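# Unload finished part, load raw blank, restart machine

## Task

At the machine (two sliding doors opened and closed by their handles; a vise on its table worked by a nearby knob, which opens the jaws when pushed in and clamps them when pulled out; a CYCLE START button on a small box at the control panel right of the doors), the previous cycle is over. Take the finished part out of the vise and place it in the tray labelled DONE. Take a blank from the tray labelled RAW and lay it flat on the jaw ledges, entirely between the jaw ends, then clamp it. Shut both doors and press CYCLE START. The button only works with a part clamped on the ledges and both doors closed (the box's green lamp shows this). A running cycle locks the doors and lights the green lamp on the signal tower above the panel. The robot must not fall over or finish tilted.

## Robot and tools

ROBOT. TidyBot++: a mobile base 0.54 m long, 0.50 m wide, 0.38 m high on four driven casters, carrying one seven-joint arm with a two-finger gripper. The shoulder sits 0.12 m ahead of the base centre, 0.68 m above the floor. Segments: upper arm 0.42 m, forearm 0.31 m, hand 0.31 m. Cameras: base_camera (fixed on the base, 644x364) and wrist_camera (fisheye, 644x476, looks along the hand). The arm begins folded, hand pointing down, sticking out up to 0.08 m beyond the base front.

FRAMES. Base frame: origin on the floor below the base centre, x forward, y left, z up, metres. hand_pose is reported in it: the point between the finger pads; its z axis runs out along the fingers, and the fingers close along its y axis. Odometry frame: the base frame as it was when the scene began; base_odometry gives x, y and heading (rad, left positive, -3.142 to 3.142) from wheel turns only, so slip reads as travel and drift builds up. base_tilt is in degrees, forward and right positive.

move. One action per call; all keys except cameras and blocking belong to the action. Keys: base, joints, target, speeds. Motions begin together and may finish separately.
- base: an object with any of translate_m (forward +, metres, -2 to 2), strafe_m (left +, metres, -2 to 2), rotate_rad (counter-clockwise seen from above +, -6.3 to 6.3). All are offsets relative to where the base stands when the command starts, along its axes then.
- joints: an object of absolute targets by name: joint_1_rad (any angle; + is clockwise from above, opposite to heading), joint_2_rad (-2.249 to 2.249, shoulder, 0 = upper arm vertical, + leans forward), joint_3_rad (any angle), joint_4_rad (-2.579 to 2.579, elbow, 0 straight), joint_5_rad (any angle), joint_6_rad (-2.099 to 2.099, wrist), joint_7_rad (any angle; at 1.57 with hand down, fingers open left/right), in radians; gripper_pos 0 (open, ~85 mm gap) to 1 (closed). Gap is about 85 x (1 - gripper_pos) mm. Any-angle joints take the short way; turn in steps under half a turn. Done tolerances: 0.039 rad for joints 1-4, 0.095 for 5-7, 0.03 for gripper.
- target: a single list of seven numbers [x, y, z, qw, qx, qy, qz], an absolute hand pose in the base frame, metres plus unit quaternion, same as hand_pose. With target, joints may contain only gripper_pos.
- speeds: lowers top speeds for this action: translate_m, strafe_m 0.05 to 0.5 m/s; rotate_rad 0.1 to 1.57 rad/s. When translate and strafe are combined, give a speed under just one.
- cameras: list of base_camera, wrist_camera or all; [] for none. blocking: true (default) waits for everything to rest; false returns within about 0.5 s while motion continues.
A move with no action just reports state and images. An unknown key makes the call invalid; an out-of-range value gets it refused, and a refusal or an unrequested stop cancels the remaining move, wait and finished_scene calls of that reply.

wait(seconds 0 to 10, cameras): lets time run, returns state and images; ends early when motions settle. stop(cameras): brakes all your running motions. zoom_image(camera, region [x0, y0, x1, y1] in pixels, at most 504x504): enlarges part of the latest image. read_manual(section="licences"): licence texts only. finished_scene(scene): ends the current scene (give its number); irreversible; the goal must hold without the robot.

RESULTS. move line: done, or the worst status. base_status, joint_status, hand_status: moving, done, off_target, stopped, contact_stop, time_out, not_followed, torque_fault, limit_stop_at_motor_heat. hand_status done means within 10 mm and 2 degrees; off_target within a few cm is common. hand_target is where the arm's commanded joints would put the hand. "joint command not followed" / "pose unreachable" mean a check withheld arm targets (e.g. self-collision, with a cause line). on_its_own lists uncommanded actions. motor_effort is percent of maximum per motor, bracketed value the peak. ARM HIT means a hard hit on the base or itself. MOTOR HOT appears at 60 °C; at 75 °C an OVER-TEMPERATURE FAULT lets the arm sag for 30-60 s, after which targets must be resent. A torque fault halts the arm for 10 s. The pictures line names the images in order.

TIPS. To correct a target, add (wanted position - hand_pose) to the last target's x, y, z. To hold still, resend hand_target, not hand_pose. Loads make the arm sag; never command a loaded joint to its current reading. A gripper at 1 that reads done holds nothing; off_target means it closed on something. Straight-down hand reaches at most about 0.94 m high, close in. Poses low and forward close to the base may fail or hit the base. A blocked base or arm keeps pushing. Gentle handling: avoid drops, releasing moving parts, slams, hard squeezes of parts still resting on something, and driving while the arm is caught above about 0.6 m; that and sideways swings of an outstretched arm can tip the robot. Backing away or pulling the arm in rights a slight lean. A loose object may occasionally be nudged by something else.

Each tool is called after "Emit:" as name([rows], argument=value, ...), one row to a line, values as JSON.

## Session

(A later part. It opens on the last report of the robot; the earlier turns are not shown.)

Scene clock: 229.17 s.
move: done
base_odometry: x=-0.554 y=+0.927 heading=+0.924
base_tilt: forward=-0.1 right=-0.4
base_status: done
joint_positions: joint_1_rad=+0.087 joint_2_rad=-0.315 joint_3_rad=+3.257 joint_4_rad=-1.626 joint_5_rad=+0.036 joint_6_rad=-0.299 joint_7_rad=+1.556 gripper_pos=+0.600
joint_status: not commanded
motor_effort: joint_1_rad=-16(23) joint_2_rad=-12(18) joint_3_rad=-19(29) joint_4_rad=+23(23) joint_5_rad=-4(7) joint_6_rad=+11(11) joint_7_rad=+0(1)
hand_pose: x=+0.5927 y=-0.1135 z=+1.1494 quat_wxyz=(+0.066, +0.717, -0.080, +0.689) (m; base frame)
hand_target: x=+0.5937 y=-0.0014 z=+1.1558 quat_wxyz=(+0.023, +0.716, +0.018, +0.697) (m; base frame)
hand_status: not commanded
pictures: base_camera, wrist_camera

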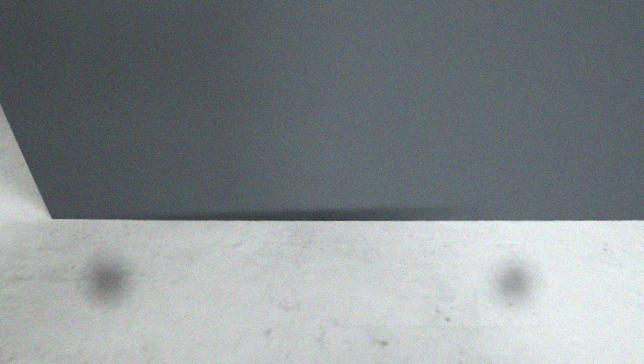

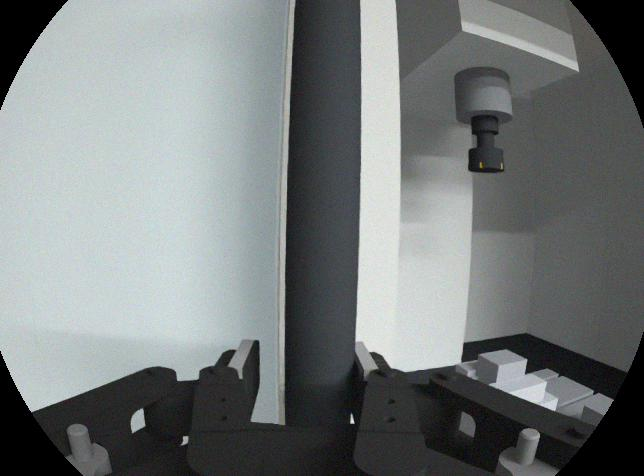

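Emit:
move(base={"strafe_m":-0.12}, cameras=[], joints={"gripper_pos":0})

Emit:
move(base={"translate_m":-0.25}, cameras=[])

Emit:
move(base={"strafe_m":-0.45}, joints={"joint_6_rad":-0.65})

Scene clock: 241.10 s.
move: done
base_odometry: x=-0.458 y=+0.855 heading=+0.924
base_tilt: forward=-0.1 right=-0.4
base_status: done
joint_positions: joint_1_rad=+0.001 joint_2_rad=-0.324 joint_3_rad=+3.146 joint_4_rad=-1.630 joint_5_rad=+0.036 joint_6_rad=-0.300 joint_7_rad=+1.556 gripper_pos=+0.000
joint_status: all done
motor_effort: joint_1_rad=+0(15) joint_2_rad=-9(13) joint_3_rad=+0(18) joint_4_rad=+20(24) joint_5_rad=+0(4) joint_6_rad=+9(12) joint_7_rad=+0(0)
hand_pose: x=+0.5996 y=-0.0050 z=+1.1520 quat_wxyz=(+0.012, +0.719, +0.001, +0.695) (m; base frame)
hand_target: x=+0.5937 y=-0.0014 z=+1.1558 quat_wxyz=(+0.023, +0.716, +0.018, +0.697) (m; base frame)
hand_status: not commanded
pictures: none
No camera images: "cameras" was empty.

Scene clock: 242.83 s.
move: done
base_odometry: x=-0.608 y=+0.655 heading=+0.924
base_tilt: forward=-0.2 right=-0.4
base_status: done
joint_positions: joint_1_rad=+0.001 joint_2_rad=-0.342 joint_3_rad=+3.146 joint_4_rad=-1.630 joint_5_rad=+0.036 joint_6_rad=-0.300 joint_7_rad=+1.556 gripper_pos=+0.000
joint_status: not commanded
motor_effort: joint_1_rad=+0(1) joint_2_rad=-9(16) joint_3_rad=+1(1) joint_4_rad=+20(22) joint_5_rad=+0(1) joint_6_rad=+9(10) joint_7_rad=+0(1)
hand_pose: x=+0.5909 y=-0.0050 z=+1.1607 quat_wxyz=(+0.012, +0.713, +0.001, +0.701) (m; base frame)
hand_target: x=+0.5937 y=-0.0014 z=+1.1558 quat_wxyz=(+0.023, +0.716, +0.018, +0.697) (m; base frame)
hand_status: not commanded
pictures: none
No camera images: "cameras" was empty.

Scene clock: 244.90 s.
move: done
base_odometry: x=-0.249 y=+0.384 heading=+0.924
base_tilt: forward=-0.1 right=-0.4
base_status: done
joint_positions: joint_1_rad=+0.001 joint_2_rad=-0.340 joint_3_rad=+3.147 joint_4_rad=-1.635 joint_5_rad=+0.036 joint_6_rad=-0.627 joint_7_rad=+1.556 gripper_pos=+0.000
joint_status: all done
motor_effort: joint_1_rad=+0(2) joint_2_rad=-8(11) joint_3_rad=+0(4) joint_4_rad=+20(23) joint_5_rad=+1(1) joint_6_rad=+8(10) joint_7_rad=+0(1)
hand_pose: x=+0.5735 y=-0.0086 z=+1.0570 quat_wxyz=(+0.014, +0.820, -0.003, +0.573) (m; base frame)
hand_target: x=+0.5720 y=-0.0043 z=+1.0496 quat_wxyz=(+0.022, +0.827, +0.017, +0.562) (m; base frame)
hand_status: not commanded
pictures: base_camera, wrist_camera

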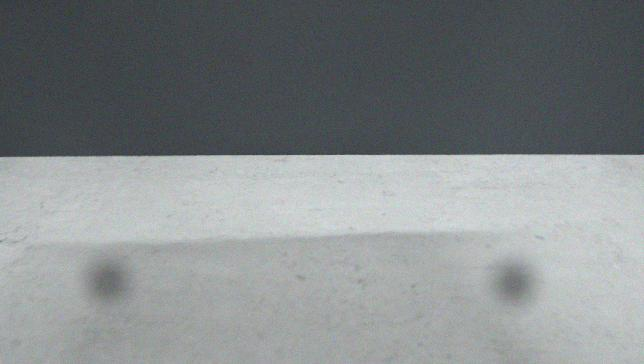

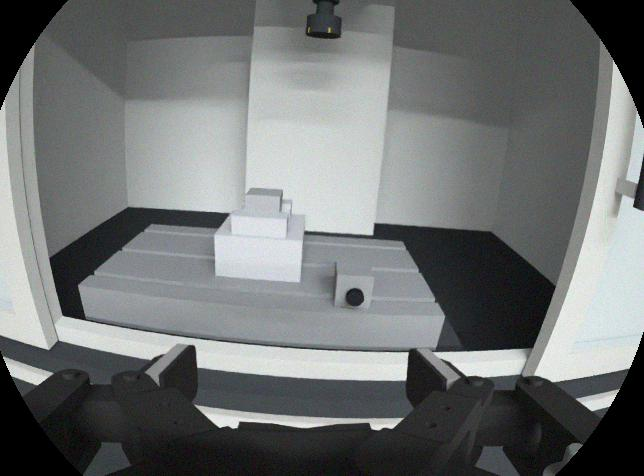

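Emit:
zoom_image(camera="wrist_camera", region=[190, 170, 410, 340])

Scaled by 2.291.

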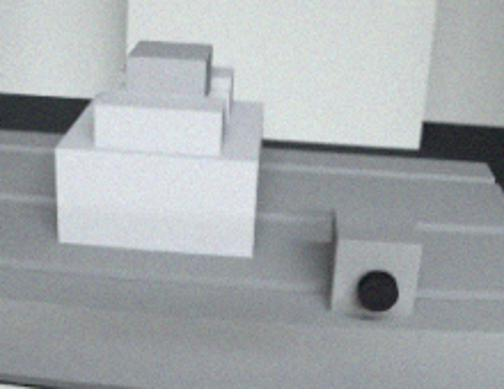

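Emit:
move(base={"translate_m":0.2})

Emit:
zoom_image(camera="wrist_camera", region=[160, 190, 410, 390])

Scene clock: 261.13 s.
move: done
base_odometry: x=-0.128 y=+0.544 heading=+0.924
base_tilt: forward=-0.1 right=-0.4
base_status: done
joint_positions: joint_1_rad=+0.001 joint_2_rad=-0.327 joint_3_rad=+3.147 joint_4_rad=-1.635 joint_5_rad=+0.036 joint_6_rad=-0.627 joint_7_rad=+1.556 gripper_pos=+0.000
joint_status: not commanded
motor_effort: joint_1_rad=+0(1) joint_2_rad=-9(13) joint_3_rad=+0(1) joint_4_rad=+20(21) joint_5_rad=+1(1) joint_6_rad=+9(9) joint_7_rad=+0(1)
hand_pose: x=+0.5783 y=-0.0087 z=+1.0510 quat_wxyz=(+0.014, +0.823, -0.003, +0.567) (m; base frame)
hand_target: x=+0.5720 y=-0.0043 z=+1.0496 quat_wxyz=(+0.022, +0.827, +0.017, +0.562) (m; base frame)
hand_status: not commanded
pictures: base_camera, wrist_camera

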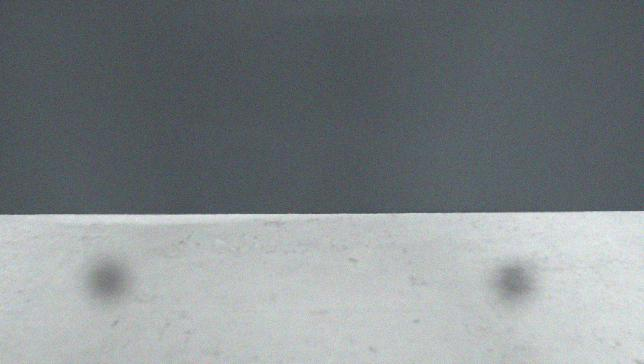

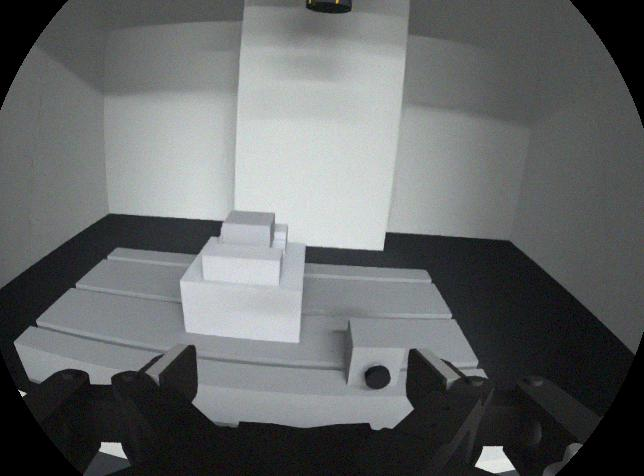

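Scaled by 2.016.

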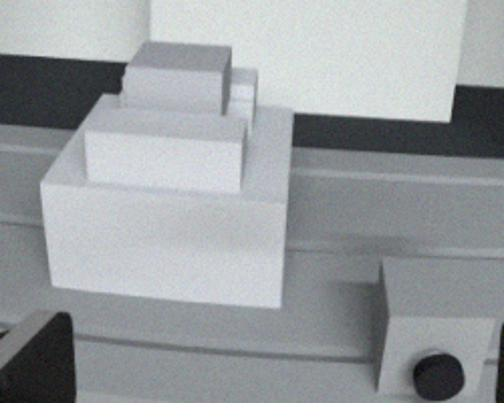

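Emit:
move(base={"strafe_m":-0.07,"translate_m":-0.12,"rotate_rad":0.006}, joints={"joint_1_rad":0,"joint_2_rad":0.04,"joint_3_rad":3.1416,"joint_4_rad":-1.98,"joint_5_rad":0.0,"joint_6_rad":0.08,"joint_7_rad":1.6,"gripper_pos":1})

Scene clock: 319.03 s.
move: done
base_odometry: x=-0.145 y=+0.406 heading=+0.930
base_tilt: forward=-0.1 right=-0.4
base_status: done
joint_positions: joint_1_rad=+0.001 joint_2_rad=+0.043 joint_3_rad=+3.146 joint_4_rad=-1.966 joint_5_rad=+0.036 joint_6_rad=+0.027 joint_7_rad=+1.556 gripper_pos=+0.999
joint_status: all done
motor_effort: joint_1_rad=+0(2) joint_2_rad=-22(25) joint_3_rad=+0(2) joint_4_rad=+19(22) joint_5_rad=+0(2) joint_6_rad=+8(10) joint_7_rad=+0(1)
hand_pose: x=+0.7073 y=-0.0016 z=+0.8446 quat_wxyz=(+0.007, +0.836, +0.007, +0.548) (m; base frame)
hand_target: x=+0.7093 y=+0.0014 z=+0.8534 quat_wxyz=(+0.008, +0.825, +0.012, +0.565) (m; base frame)
hand_status: not commanded
pictures: base_camera, wrist_camera

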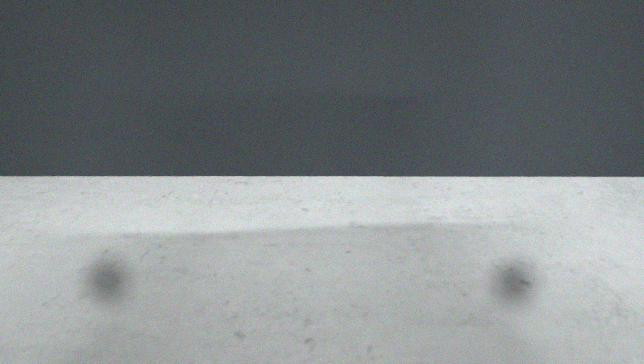

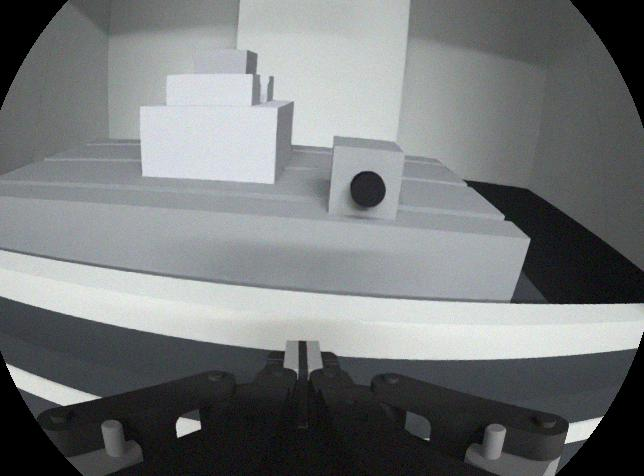

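Emit:
move(base={"strafe_m":-0.047,"translate_m":0.11}, joints={"joint_2_rad":0.0})

Scene clock: 341.77 s.
move: done
base_odometry: x=-0.041 y=+0.466 heading=+0.929
base_tilt: forward=-0.1 right=-0.4
base_status: done
joint_positions: joint_1_rad=+0.001 joint_2_rad=+0.012 joint_3_rad=+3.146 joint_4_rad=-1.967 joint_5_rad=+0.036 joint_6_rad=+0.033 joint_7_rad=+1.556 gripper_pos=+0.999
joint_status: all done
motor_effort: joint_1_rad=+0(2) joint_2_rad=-21(24) joint_3_rad=+0(2) joint_4_rad=+19(20) joint_5_rad=+0(0) joint_6_rad=+9(9) joint_7_rad=+0(1)
hand_pose: x=+0.7023 y=-0.0014 z=+0.8639 quat_wxyz=(+0.007, +0.826, +0.007, +0.563) (m; base frame)
hand_target: x=+0.7020 y=+0.0014 z=+0.8768 quat_wxyz=(+0.009, +0.813, +0.012, +0.582) (m; base frame)
hand_status: not commanded
pictures: base_camera, wrist_camera

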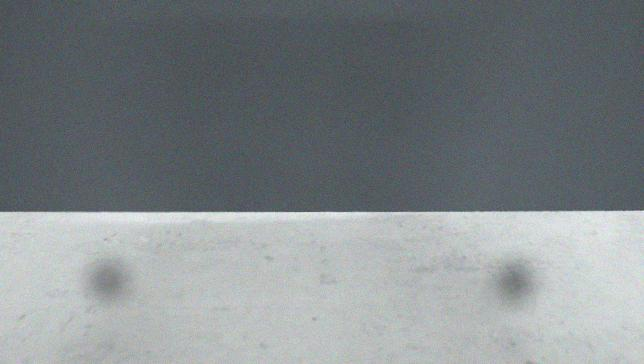

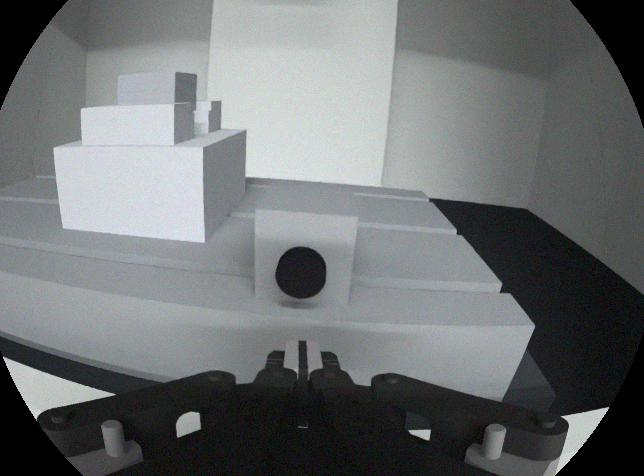

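Emit:
move(joints={"joint_2_rad":-0.025}, base={"translate_m":0.05}, speeds={"translate_m":0.1})

Emit:
move(base={"translate_m":0.03}, speeds={"translate_m":0.05})

Scene clock: 352.97 s.
move: done
base_odometry: x=-0.011 y=+0.506 heading=+0.929
base_tilt: forward=-0.1 right=-0.4
base_status: done
joint_positions: joint_1_rad=+0.001 joint_2_rad=-0.013 joint_3_rad=+3.146 joint_4_rad=-1.968 joint_5_rad=+0.036 joint_6_rad=+0.035 joint_7_rad=+1.556 gripper_pos=+0.999
joint_status: all done
motor_effort: joint_1_rad=+0(1) joint_2_rad=-21(23) joint_3_rad=+0(1) joint_4_rad=+20(21) joint_5_rad=+0(0) joint_6_rad=+8(9) joint_7_rad=-1(1)
hand_pose: x=+0.6975 y=-0.0014 z=+0.8785 quat_wxyz=(+0.007, +0.819, +0.007, +0.574) (m; base frame)
hand_target: x=+0.6969 y=+0.0014 z=+0.8914 quat_wxyz=(+0.009, +0.806, +0.012, +0.592) (m; base frame)
hand_status: not commanded
pictures: base_camera, wrist_camera

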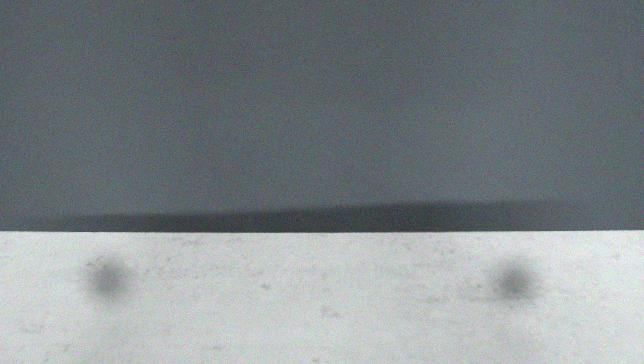

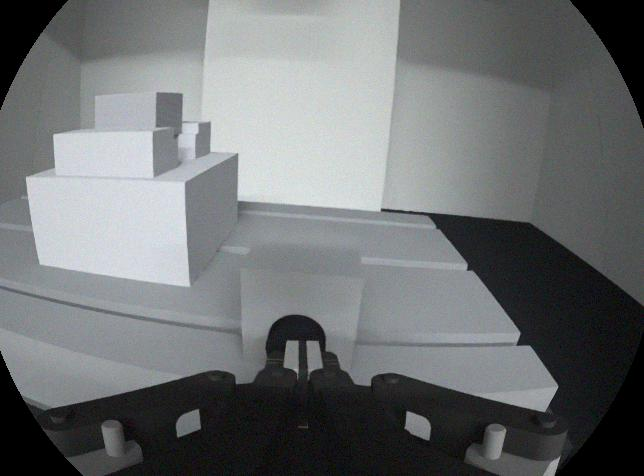

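Scene clock: 353.97 s.
move: done
base_odometry: x=+0.007 y=+0.530 heading=+0.929
base_tilt: forward=-0.1 right=-0.4
base_status: done
joint_positions: joint_1_rad=+0.002 joint_2_rad=-0.038 joint_3_rad=+3.146 joint_4_rad=-1.990 joint_5_rad=+0.036 joint_6_rad=+0.035 joint_7_rad=+1.556 gripper_pos=+0.999
joint_status: not commanded
motor_effort: joint_1_rad=-1(3) joint_2_rad=-16(21) joint_3_rad=+0(2) joint_4_rad=+23(29) joint_5_rad=+0(1) joint_6_rad=+10(15) joint_7_rad=+0(0)
hand_pose: x=+0.6877 y=-0.0017 z=+0.8798 quat_wxyz=(+0.007, +0.818, +0.006, +0.575) (m; base frame)
hand_target: x=+0.6969 y=+0.0014 z=+0.8914 quat_wxyz=(+0.009, +0.806, +0.012, +0.592) (m; base frame)
hand_status: not commanded
pictures: base_camera, wrist_camera

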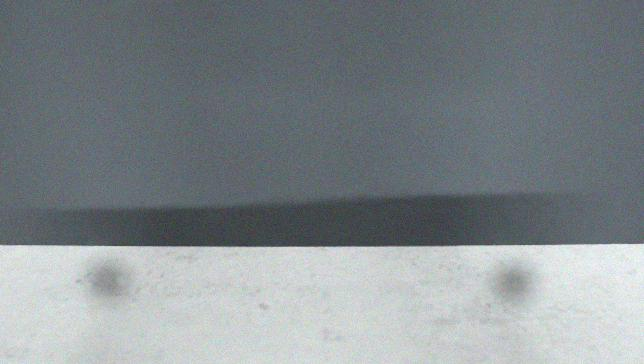

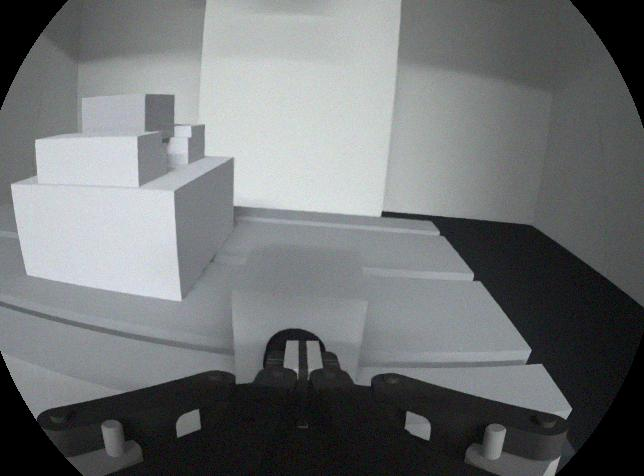

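Emit:
move(base={"translate_m":0.03}, speeds={"translate_m":0.05})

Emit:
zoom_image(camera="wrist_camera", region=[10, 60, 260, 310])

Scene clock: 359.40 s.
move: done
base_odometry: x=+0.025 y=+0.553 heading=+0.929
base_tilt: forward=-0.2 right=-0.4
base_status: done
joint_positions: joint_1_rad=+0.002 joint_2_rad=-0.107 joint_3_rad=+3.146 joint_4_rad=-2.044 joint_5_rad=+0.036 joint_6_rad=+0.012 joint_7_rad=+1.556 gripper_pos=+0.999
joint_status: not commanded
motor_effort: joint_1_rad=+1(1) joint_2_rad=-2(15) joint_3_rad=+2(2) joint_4_rad=+33(35) joint_5_rad=+0(1) joint_6_rad=+19(21) joint_7_rad=+0(1)
hand_pose: x=+0.6595 y=-0.0018 z=+0.8799 quat_wxyz=(+0.007, +0.820, +0.006, +0.572) (m; base frame)
hand_target: x=+0.6969 y=+0.0014 z=+0.8914 quat_wxyz=(+0.009, +0.806, +0.012, +0.592) (m; base frame)
hand_status: not commanded
pictures: base_camera, wrist_camera

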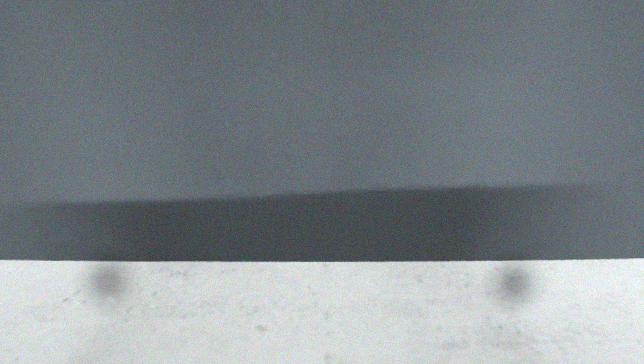

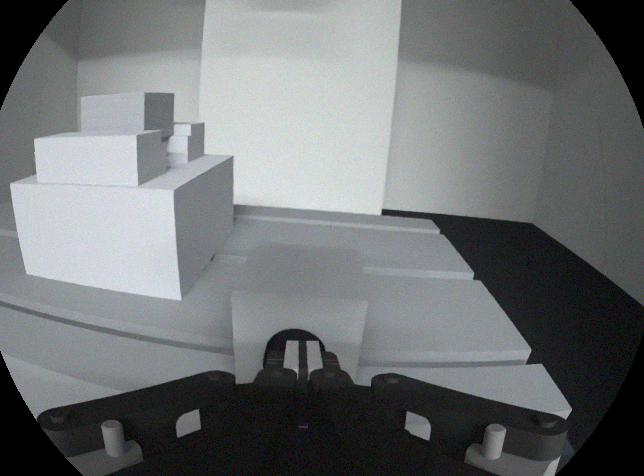

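Scaled by 2.016.

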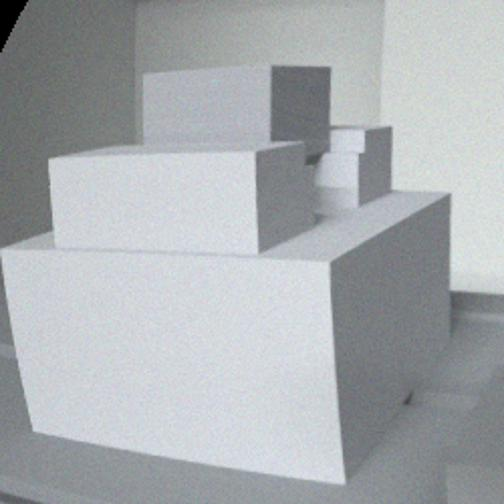

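Emit:
move(base={"translate_m":-0.12}, speeds={"translate_m":0.15})

Emit:
zoom_image(camera="wrist_camera", region=[60, 60, 400, 320])

Scene clock: 369.57 s.
move: done
base_odometry: x=-0.047 y=+0.457 heading=+0.929
base_tilt: forward=-0.1 right=-0.4
base_status: done
joint_positions: joint_1_rad=+0.002 joint_2_rad=-0.022 joint_3_rad=+3.146 joint_4_rad=-1.988 joint_5_rad=+0.036 joint_6_rad=+0.052 joint_7_rad=+1.556 gripper_pos=+0.999
joint_status: not commanded
motor_effort: joint_1_rad=-1(1) joint_2_rad=-20(22) joint_3_rad=+0(2) joint_4_rad=+20(30) joint_5_rad=+0(1) joint_6_rad=+8(16) joint_7_rad=+0(0)
hand_pose: x=+0.6931 y=-0.0015 z=+0.8767 quat_wxyz=(+0.007, +0.817, +0.007, +0.576) (m; base frame)
hand_target: x=+0.6969 y=+0.0014 z=+0.8914 quat_wxyz=(+0.009, +0.806, +0.012, +0.592) (m; base frame)
hand_status: not commanded
pictures: base_camera, wrist_camera

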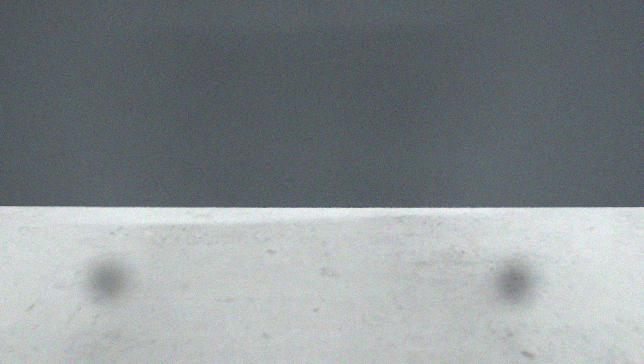

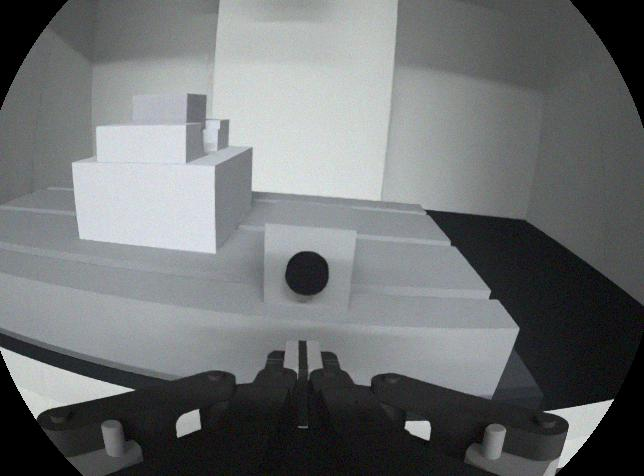

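Scaled by 1.482.

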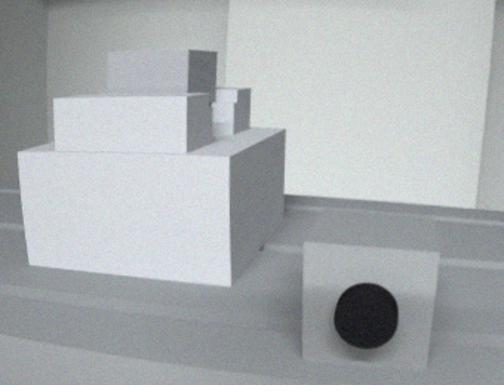

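Emit:
move(base={"strafe_m":0.185,"translate_m":-0.05}, joints={"joint_2_rad":-0.29,"joint_4_rad":-1.861,"joint_6_rad":-0.35,"joint_5_rad":-0.006,"gripper_pos":0})

Emit:
zoom_image(camera="wrist_camera", region=[180, 180, 440, 420])

Scene clock: 393.87 s.
move: done
base_odometry: x=-0.225 y=+0.528 heading=+0.929
base_tilt: forward=-0.1 right=-0.4
base_status: done
joint_positions: joint_1_rad=+0.001 joint_2_rad=-0.291 joint_3_rad=+3.142 joint_4_rad=-1.875 joint_5_rad=+0.036 joint_6_rad=-0.314 joint_7_rad=+1.556 gripper_pos=+0.000
joint_status: all done
motor_effort: joint_1_rad=+0(3) joint_2_rad=-11(23) joint_3_rad=+0(3) joint_4_rad=+21(22) joint_5_rad=+0(2) joint_6_rad=+9(9) joint_7_rad=+0(1)
hand_pose: x=+0.6072 y=-0.0025 z=+0.9808 quat_wxyz=(+0.010, +0.813, +0.004, +0.583) (m; base frame)
hand_target: x=+0.6055 y=+0.0020 z=+0.9781 quat_wxyz=(+0.006, +0.819, +0.010, +0.573) (m; base frame)
hand_status: not commanded
pictures: base_camera, wrist_camera

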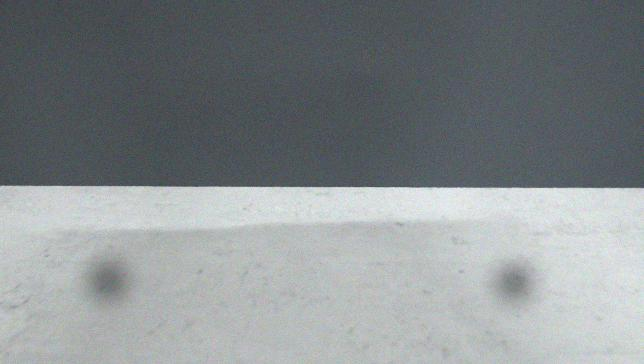

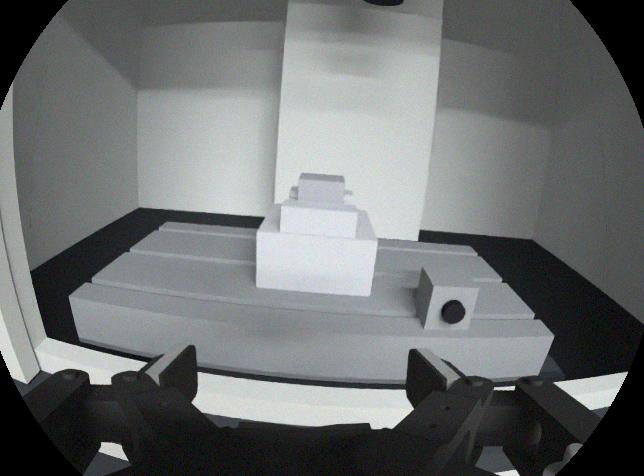

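Scaled by 1.938.

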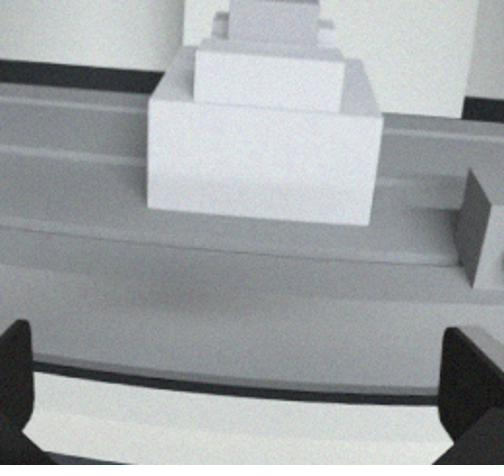

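Emit:
move(joints={"joint_2_rad":-0.03,"joint_4_rad":-1.648,"joint_6_rad":-0.142}, cameras=[])

Emit:
move(base={"strafe_m":-0.02,"translate_m":0.15}, speeds={"translate_m":0.2})

Scene clock: 423.37 s.
move: done
base_odometry: x=-0.225 y=+0.528 heading=+0.929
base_tilt: forward=-0.1 right=-0.4
base_status: not commanded
joint_positions: joint_1_rad=+0.001 joint_2_rad=-0.029 joint_3_rad=+3.142 joint_4_rad=-1.669 joint_5_rad=+0.036 joint_6_rad=-0.194 joint_7_rad=+1.556 gripper_pos=+0.000
joint_status: all done
motor_effort: joint_1_rad=+0(1) joint_2_rad=-21(23) joint_3_rad=+0(1) joint_4_rad=+21(22) joint_5_rad=+1(1) joint_6_rad=+9(9) joint_7_rad=+0(1)
hand_pose: x=+0.7209 y=-0.0012 z=+0.9998 quat_wxyz=(+0.009, +0.794, +0.006, +0.608) (m; base frame)
hand_target: x=+0.7261 y=+0.0016 z=+1.0290 quat_wxyz=(+0.007, +0.771, +0.009, +0.637) (m; base frame)
hand_status: not commanded
pictures: none
No camera images: "cameras" was empty.

Scene clock: 424.77 s.
move: done
base_odometry: x=-0.119 y=+0.636 heading=+0.930
base_tilt: forward=-0.1 right=-0.4
base_status: done
joint_positions: joint_1_rad=+0.001 joint_2_rad=-0.022 joint_3_rad=+3.142 joint_4_rad=-1.666 joint_5_rad=+0.036 joint_6_rad=-0.191 joint_7_rad=+1.556 gripper_pos=+0.000
joint_status: not commanded
motor_effort: joint_1_rad=+0(1) joint_2_rad=-20(25) joint_3_rad=+0(1) joint_4_rad=+21(22) joint_5_rad=+0(1) joint_6_rad=+9(9) joint_7_rad=+0(1)
hand_pose: x=+0.7237 y=-0.0012 z=+0.9983 quat_wxyz=(+0.009, +0.794, +0.006, +0.608) (m; base frame)
hand_target: x=+0.7261 y=+0.0016 z=+1.0290 quat_wxyz=(+0.007, +0.771, +0.009, +0.637) (m; base frame)
hand_status: not commanded
pictures: base_camera, wrist_camera

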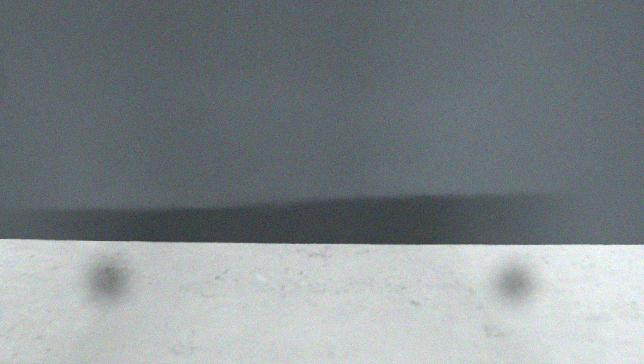

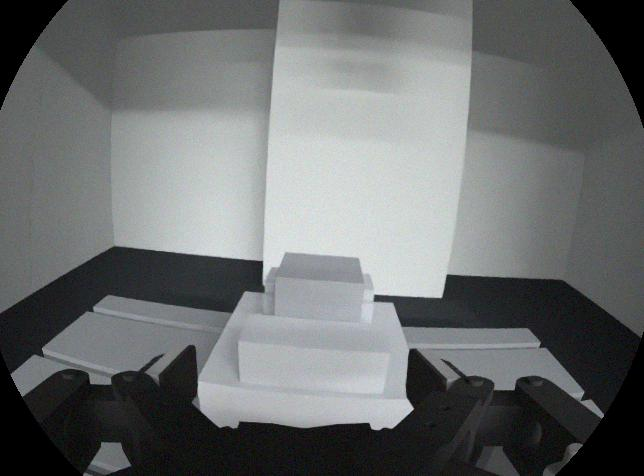

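Emit:
move(base={"strafe_m":-0.011,"translate_m":0.08}, speeds={"translate_m":0.1})

Scene clock: 440.57 s.
move: done
base_odometry: x=-0.063 y=+0.694 heading=+0.930
base_tilt: forward=-0.1 right=-0.4
base_status: done
joint_positions: joint_1_rad=+0.001 joint_2_rad=-0.023 joint_3_rad=+3.142 joint_4_rad=-1.665 joint_5_rad=+0.036 joint_6_rad=-0.190 joint_7_rad=+1.556 gripper_pos=+0.000
joint_status: not commanded
motor_effort: joint_1_rad=+0(1) joint_2_rad=-21(23) joint_3_rad=+0(1) joint_4_rad=+21(22) joint_5_rad=+0(1) joint_6_rad=+8(9) joint_7_rad=+0(1)
hand_pose: x=+0.7236 y=-0.0012 z=+0.9997 quat_wxyz=(+0.009, +0.793, +0.006, +0.609) (m; base frame)
hand_target: x=+0.7261 y=+0.0016 z=+1.0290 quat_wxyz=(+0.007, +0.771, +0.009, +0.637) (m; base frame)
hand_status: not commanded
pictures: base_camera, wrist_camera

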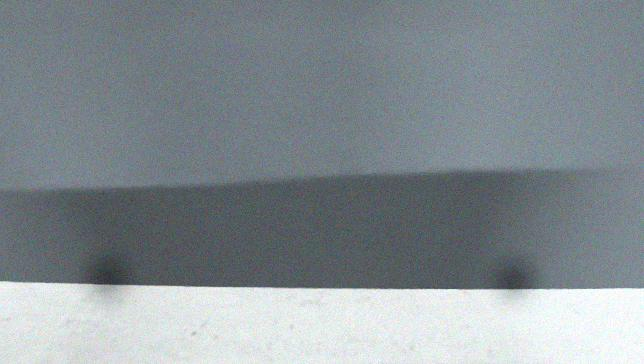

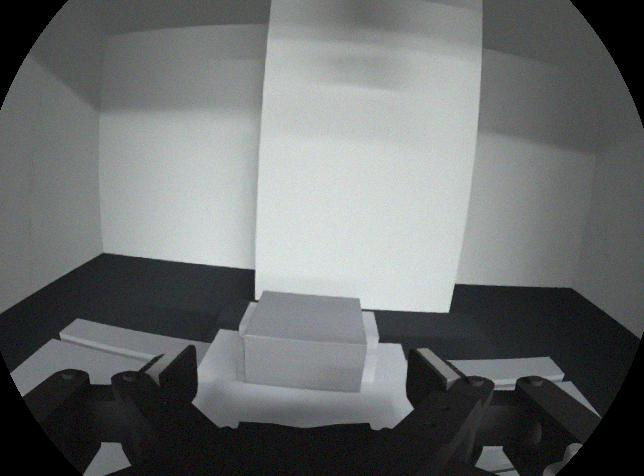

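Emit:
move(base={"strafe_m":0.014,"translate_m":0.055,"rotate_rad":-0.02}, speeds={"translate_m":0.1})

Emit:
move(joints={"joint_2_rad":-0.005})

Scene clock: 450.63 s.
move: done
base_odometry: x=-0.041 y=+0.746 heading=+0.910
base_tilt: forward=-0.1 right=-0.4
base_status: done
joint_positions: joint_1_rad=+0.002 joint_2_rad=-0.023 joint_3_rad=+3.142 joint_4_rad=-1.665 joint_5_rad=+0.036 joint_6_rad=-0.190 joint_7_rad=+1.556 gripper_pos=+0.000
joint_status: not commanded
motor_effort: joint_1_rad=+0(3) joint_2_rad=-20(24) joint_3_rad=+0(2) joint_4_rad=+21(22) joint_5_rad=+0(1) joint_6_rad=+8(9) joint_7_rad=+0(1)
hand_pose: x=+0.7238 y=-0.0024 z=+0.9998 quat_wxyz=(+0.010, +0.793, +0.005, +0.609) (m; base frame)
hand_target: x=+0.7261 y=+0.0016 z=+1.0290 quat_wxyz=(+0.007, +0.771, +0.009, +0.637) (m; base frame)
hand_status: not commanded
pictures: base_camera, wrist_camera

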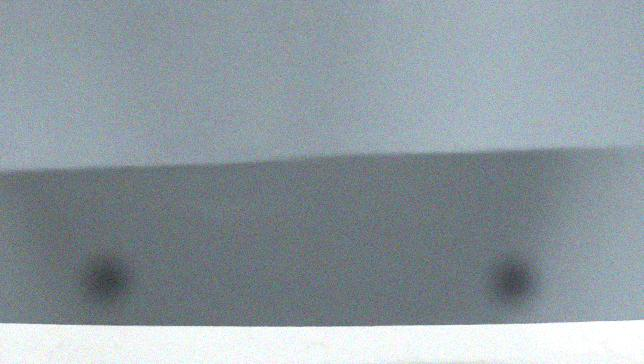

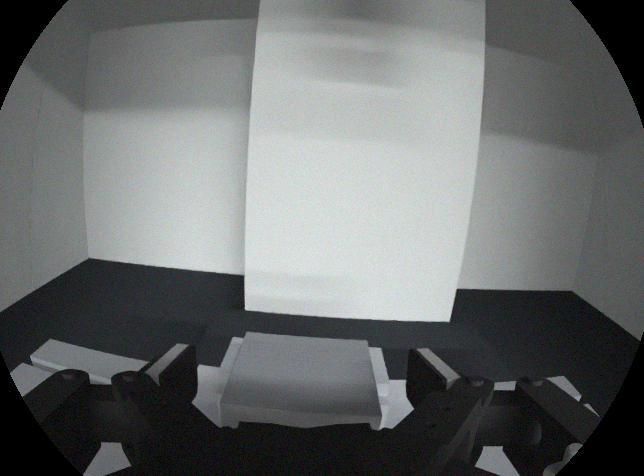

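Scene clock: 451.30 s.
move: done
base_odometry: x=-0.041 y=+0.746 heading=+0.910
base_tilt: forward=-0.1 right=-0.4
base_status: not commanded
joint_positions: joint_1_rad=+0.002 joint_2_rad=-0.010 joint_3_rad=+3.142 joint_4_rad=-1.665 joint_5_rad=+0.036 joint_6_rad=-0.190 joint_7_rad=+1.556 gripper_pos=+0.000
joint_status: all done
motor_effort: joint_1_rad=+0(1) joint_2_rad=-22(23) joint_3_rad=+0(1) joint_4_rad=+21(21) joint_5_rad=+0(1) joint_6_rad=+8(9) joint_7_rad=+0(1)
hand_pose: x=+0.7277 y=-0.0024 z=+0.9924 quat_wxyz=(+0.010, +0.797, +0.005, +0.604) (m; base frame)
hand_target: x=+0.7346 y=+0.0016 z=+1.0137 quat_wxyz=(+0.007, +0.779, +0.009, +0.627) (m; base frame)
hand_status: not commanded
pictures: base_camera, wrist_camera

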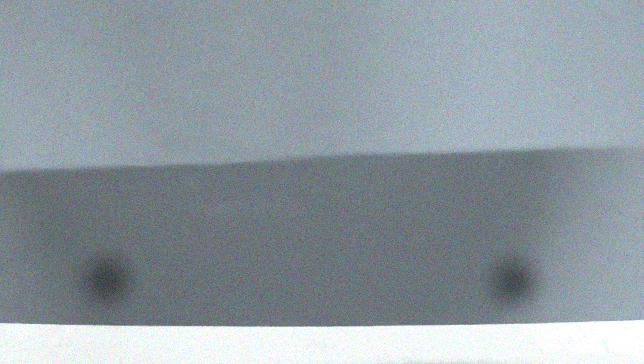

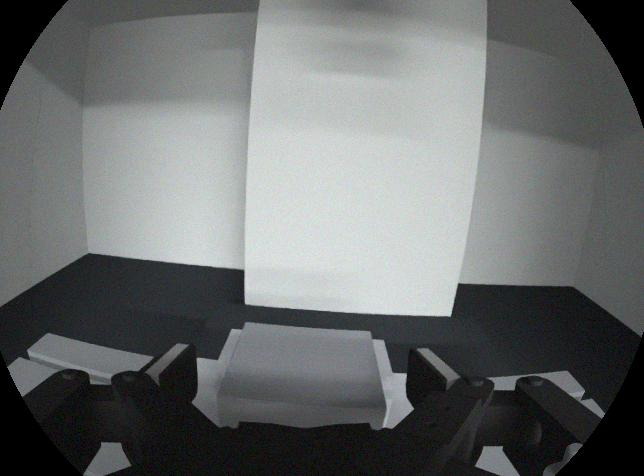

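Emit:
move(joints={"joint_2_rad":0.015})

Emit:
zoom_image(camera="wrist_camera", region=[120, 280, 500, 470])

Scene clock: 456.07 s.
move: done
base_odometry: x=-0.041 y=+0.746 heading=+0.910
base_tilt: forward=-0.1 right=-0.4
base_status: not commanded
joint_positions: joint_1_rad=+0.002 joint_2_rad=+0.008 joint_3_rad=+3.142 joint_4_rad=-1.664 joint_5_rad=+0.036 joint_6_rad=-0.190 joint_7_rad=+1.556 gripper_pos=+0.000
joint_status: all done
motor_effort: joint_1_rad=-1(1) joint_2_rad=-22(23) joint_3_rad=+0(0) joint_4_rad=+21(21) joint_5_rad=+0(1) joint_6_rad=+9(9) joint_7_rad=+0(0)
hand_pose: x=+0.7333 y=-0.0024 z=+0.9814 quat_wxyz=(+0.010, +0.802, +0.005, +0.597) (m; base frame)
hand_target: x=+0.7411 y=+0.0016 z=+1.0013 quat_wxyz=(+0.007, +0.785, +0.009, +0.620) (m; base frame)
hand_status: not commanded
pictures: base_camera, wrist_camera

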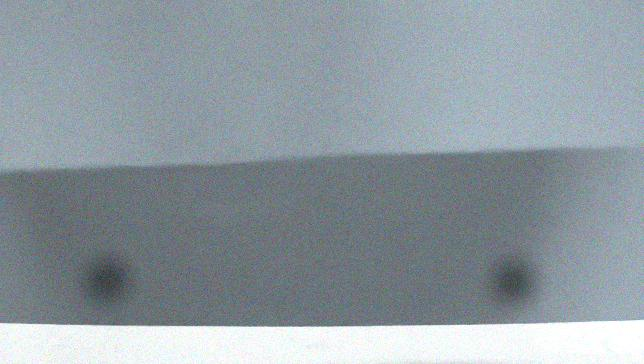

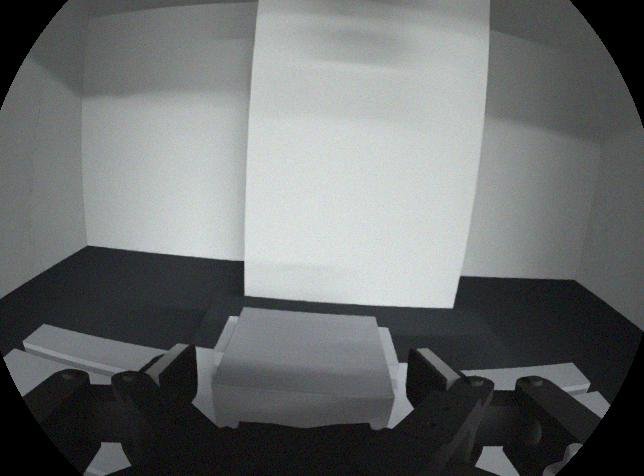

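Scaled by 1.326.

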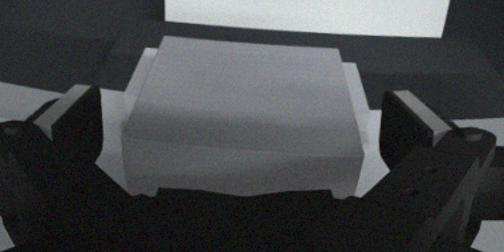

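Emit:
move(joints={"gripper_pos":0.4})

Scene clock: 461.03 s.
move: off_target
base_odometry: x=-0.041 y=+0.746 heading=+0.910
base_tilt: forward=-0.1 right=-0.4
base_status: not commanded
joint_positions: joint_1_rad=+0.002 joint_2_rad=+0.007 joint_3_rad=+3.142 joint_4_rad=-1.665 joint_5_rad=+0.035 joint_6_rad=-0.190 joint_7_rad=+1.556 gripper_pos=+0.292
joint_status: gripper_pos off_target (ended at +0.292, target +0.400)
motor_effort: joint_1_rad=-1(1) joint_2_rad=-19(22) joint_3_rad=+0(1) joint_4_rad=+23(25) joint_5_rad=+0(1) joint_6_rad=+11(13) joint_7_rad=+0(1)
hand_pose: x=+0.7328 y=-0.0024 z=+0.9819 quat_wxyz=(+0.009, +0.802, +0.005, +0.597) (m; base frame)
hand_target: x=+0.7411 y=+0.0016 z=+1.0013 quat_wxyz=(+0.007, +0.785, +0.009, +0.620) (m; base frame)
hand_status: not commanded
pictures: base_camera, wrist_camera

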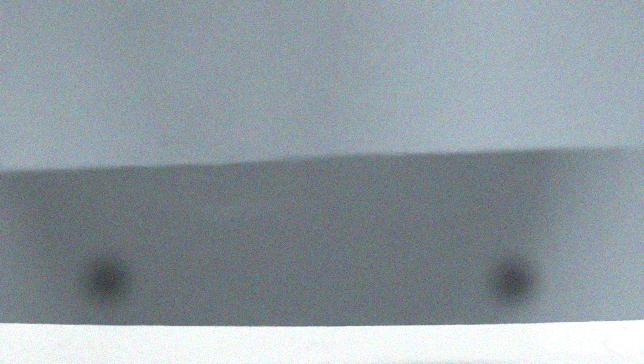

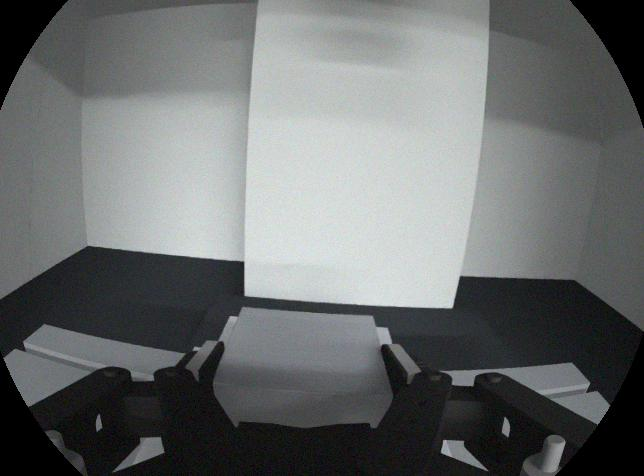

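Emit:
move(joints={"joint_2_rad":-0.09,"gripper_pos":0.5})

Scene clock: 473.80 s.
move: off_target
base_odometry: x=-0.041 y=+0.746 heading=+0.910
base_tilt: forward=-0.1 right=-0.4
base_status: not commanded
joint_positions: joint_1_rad=+0.002 joint_2_rad=-0.011 joint_3_rad=+3.143 joint_4_rad=-1.667 joint_5_rad=+0.035 joint_6_rad=-0.187 joint_7_rad=+1.556 gripper_pos=+0.294
joint_status: joint_2_rad off_target (ended at -0.011, target -0.090); gripper_pos off_target (ended at +0.294, target +0.500)
motor_effort: joint_1_rad=-1(2) joint_2_rad=-34(38) joint_3_rad=-1(1) joint_4_rad=+25(27) joint_5_rad=+0(1) joint_6_rad=+10(13) joint_7_rad=+0(1)
hand_pose: x=+0.7275 y=-0.0024 z=+0.9920 quat_wxyz=(+0.009, +0.797, +0.005, +0.604) (m; base frame)
hand_target: x=+0.7042 y=+0.0016 z=+1.0648 quat_wxyz=(+0.007, +0.751, +0.009, +0.660) (m; base frame)
hand_status: not commanded
pictures: base_camera, wrist_camera

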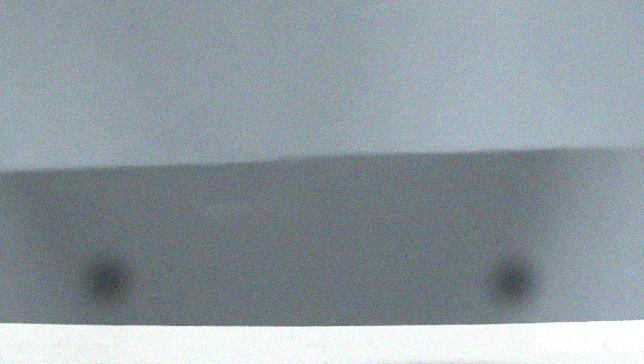

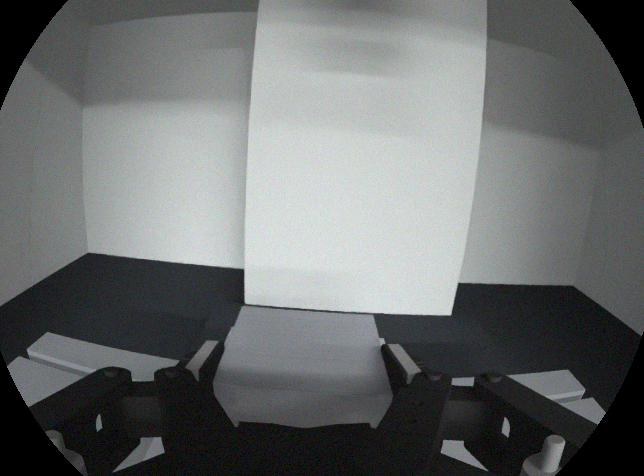

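Emit:
move(joints={"joint_2_rad":-0.2,"gripper_pos":0.6})

Emit:
zoom_image(camera="wrist_camera", region=[120, 280, 500, 470])

Scene clock: 489.83 s.
move: off_target
base_odometry: x=-0.041 y=+0.746 heading=+0.910
base_tilt: forward=-0.1 right=-0.4
base_status: not commanded
joint_positions: joint_1_rad=+0.002 joint_2_rad=-0.017 joint_3_rad=+3.143 joint_4_rad=-1.671 joint_5_rad=+0.035 joint_6_rad=-0.187 joint_7_rad=+1.556 gripper_pos=+0.295
joint_status: joint_2_rad off_target (ended at -0.017, target -0.200); gripper_pos off_target (ended at +0.295, target +0.600)
motor_effort: joint_1_rad=-2(2) joint_2_rad=-49(50) joint_3_rad=-2(2) joint_4_rad=+29(29) joint_5_rad=+0(0) joint_6_rad=+11(13) joint_7_rad=+0(1)
hand_pose: x=+0.7250 y=-0.0024 z=+0.9935 quat_wxyz=(+0.009, +0.796, +0.005, +0.605) (m; base frame)
hand_target: x=+0.6586 y=+0.0016 z=+1.1267 quat_wxyz=(+0.008, +0.714, +0.009, +0.700) (m; base frame)
hand_status: not commanded
pictures: base_camera, wrist_camera

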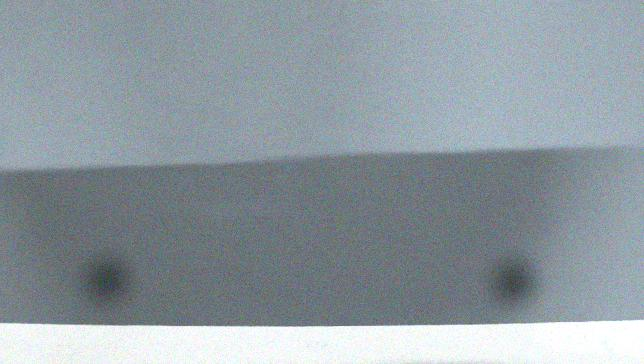

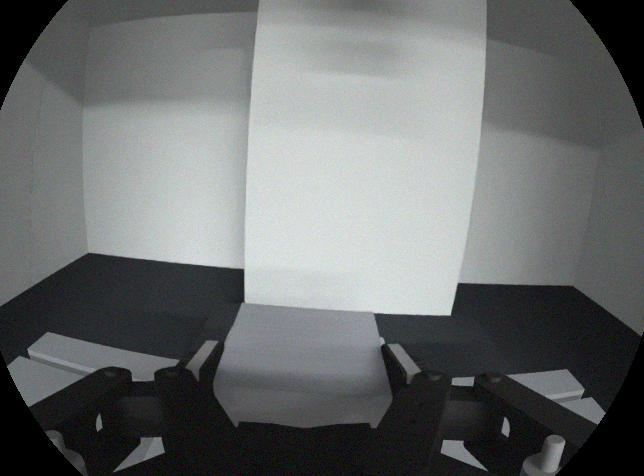

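Scaled by 1.326.

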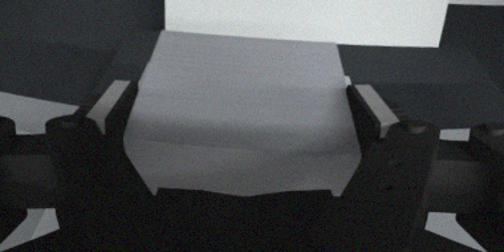

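Emit:
move(joints={"joint_2_rad":0.01,"gripper_pos":0.4}, cameras=[])

Emit:
move(joints={"gripper_pos":0})

Emit:
zoom_image(camera="wrist_camera", region=[120, 280, 500, 470])

Scene clock: 498.40 s.
move: off_target
base_odometry: x=-0.041 y=+0.746 heading=+0.910
base_tilt: forward=-0.1 right=-0.4
base_status: not commanded
joint_positions: joint_1_rad=+0.002 joint_2_rad=+0.004 joint_3_rad=+3.143 joint_4_rad=-1.670 joint_5_rad=+0.035 joint_6_rad=-0.184 joint_7_rad=+1.556 gripper_pos=+0.295
joint_status: gripper_pos off_target (ended at +0.295, target +0.400); the others done
motor_effort: joint_1_rad=-1(2) joint_2_rad=-20(50) joint_3_rad=+0(2) joint_4_rad=+24(29) joint_5_rad=+0(1) joint_6_rad=+12(14) joint_7_rad=+0(1)
hand_pose: x=+0.7320 y=-0.0024 z=+0.9821 quat_wxyz=(+0.009, +0.801, +0.005, +0.599) (m; base frame)
hand_target: x=+0.7395 y=+0.0016 z=+1.0044 quat_wxyz=(+0.007, +0.783, +0.009, +0.622) (m; base frame)
hand_status: not commanded
pictures: none
No camera images: "cameras" was empty.

Scene clock: 499.17 s.
move: done
base_odometry: x=-0.041 y=+0.746 heading=+0.910
base_tilt: forward=-0.1 right=-0.4
base_status: not commanded
joint_positions: joint_1_rad=+0.002 joint_2_rad=+0.010 joint_3_rad=+3.143 joint_4_rad=-1.660 joint_5_rad=+0.035 joint_6_rad=-0.174 joint_7_rad=+1.556 gripper_pos=+0.000
joint_status: all done
motor_effort: joint_1_rad=+0(1) joint_2_rad=-22(24) joint_3_rad=+0(0) joint_4_rad=+21(25) joint_5_rad=+0(1) joint_6_rad=+8(13) joint_7_rad=+0(0)
hand_pose: x=+0.7359 y=-0.0023 z=+0.9871 quat_wxyz=(+0.009, +0.797, +0.005, +0.604) (m; base frame)
hand_target: x=+0.7395 y=+0.0016 z=+1.0044 quat_wxyz=(+0.007, +0.783, +0.009, +0.622) (m; base frame)
hand_status: not commanded
pictures: base_camera, wrist_camera

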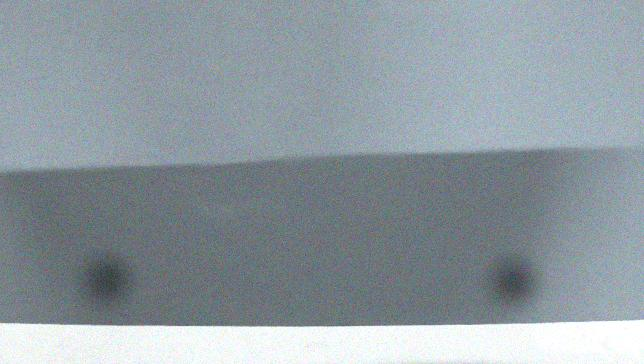

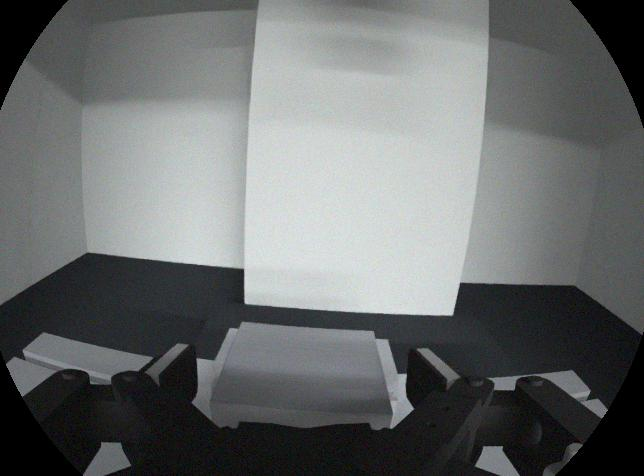

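Scaled by 1.326.

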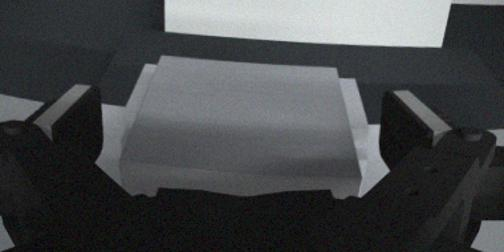

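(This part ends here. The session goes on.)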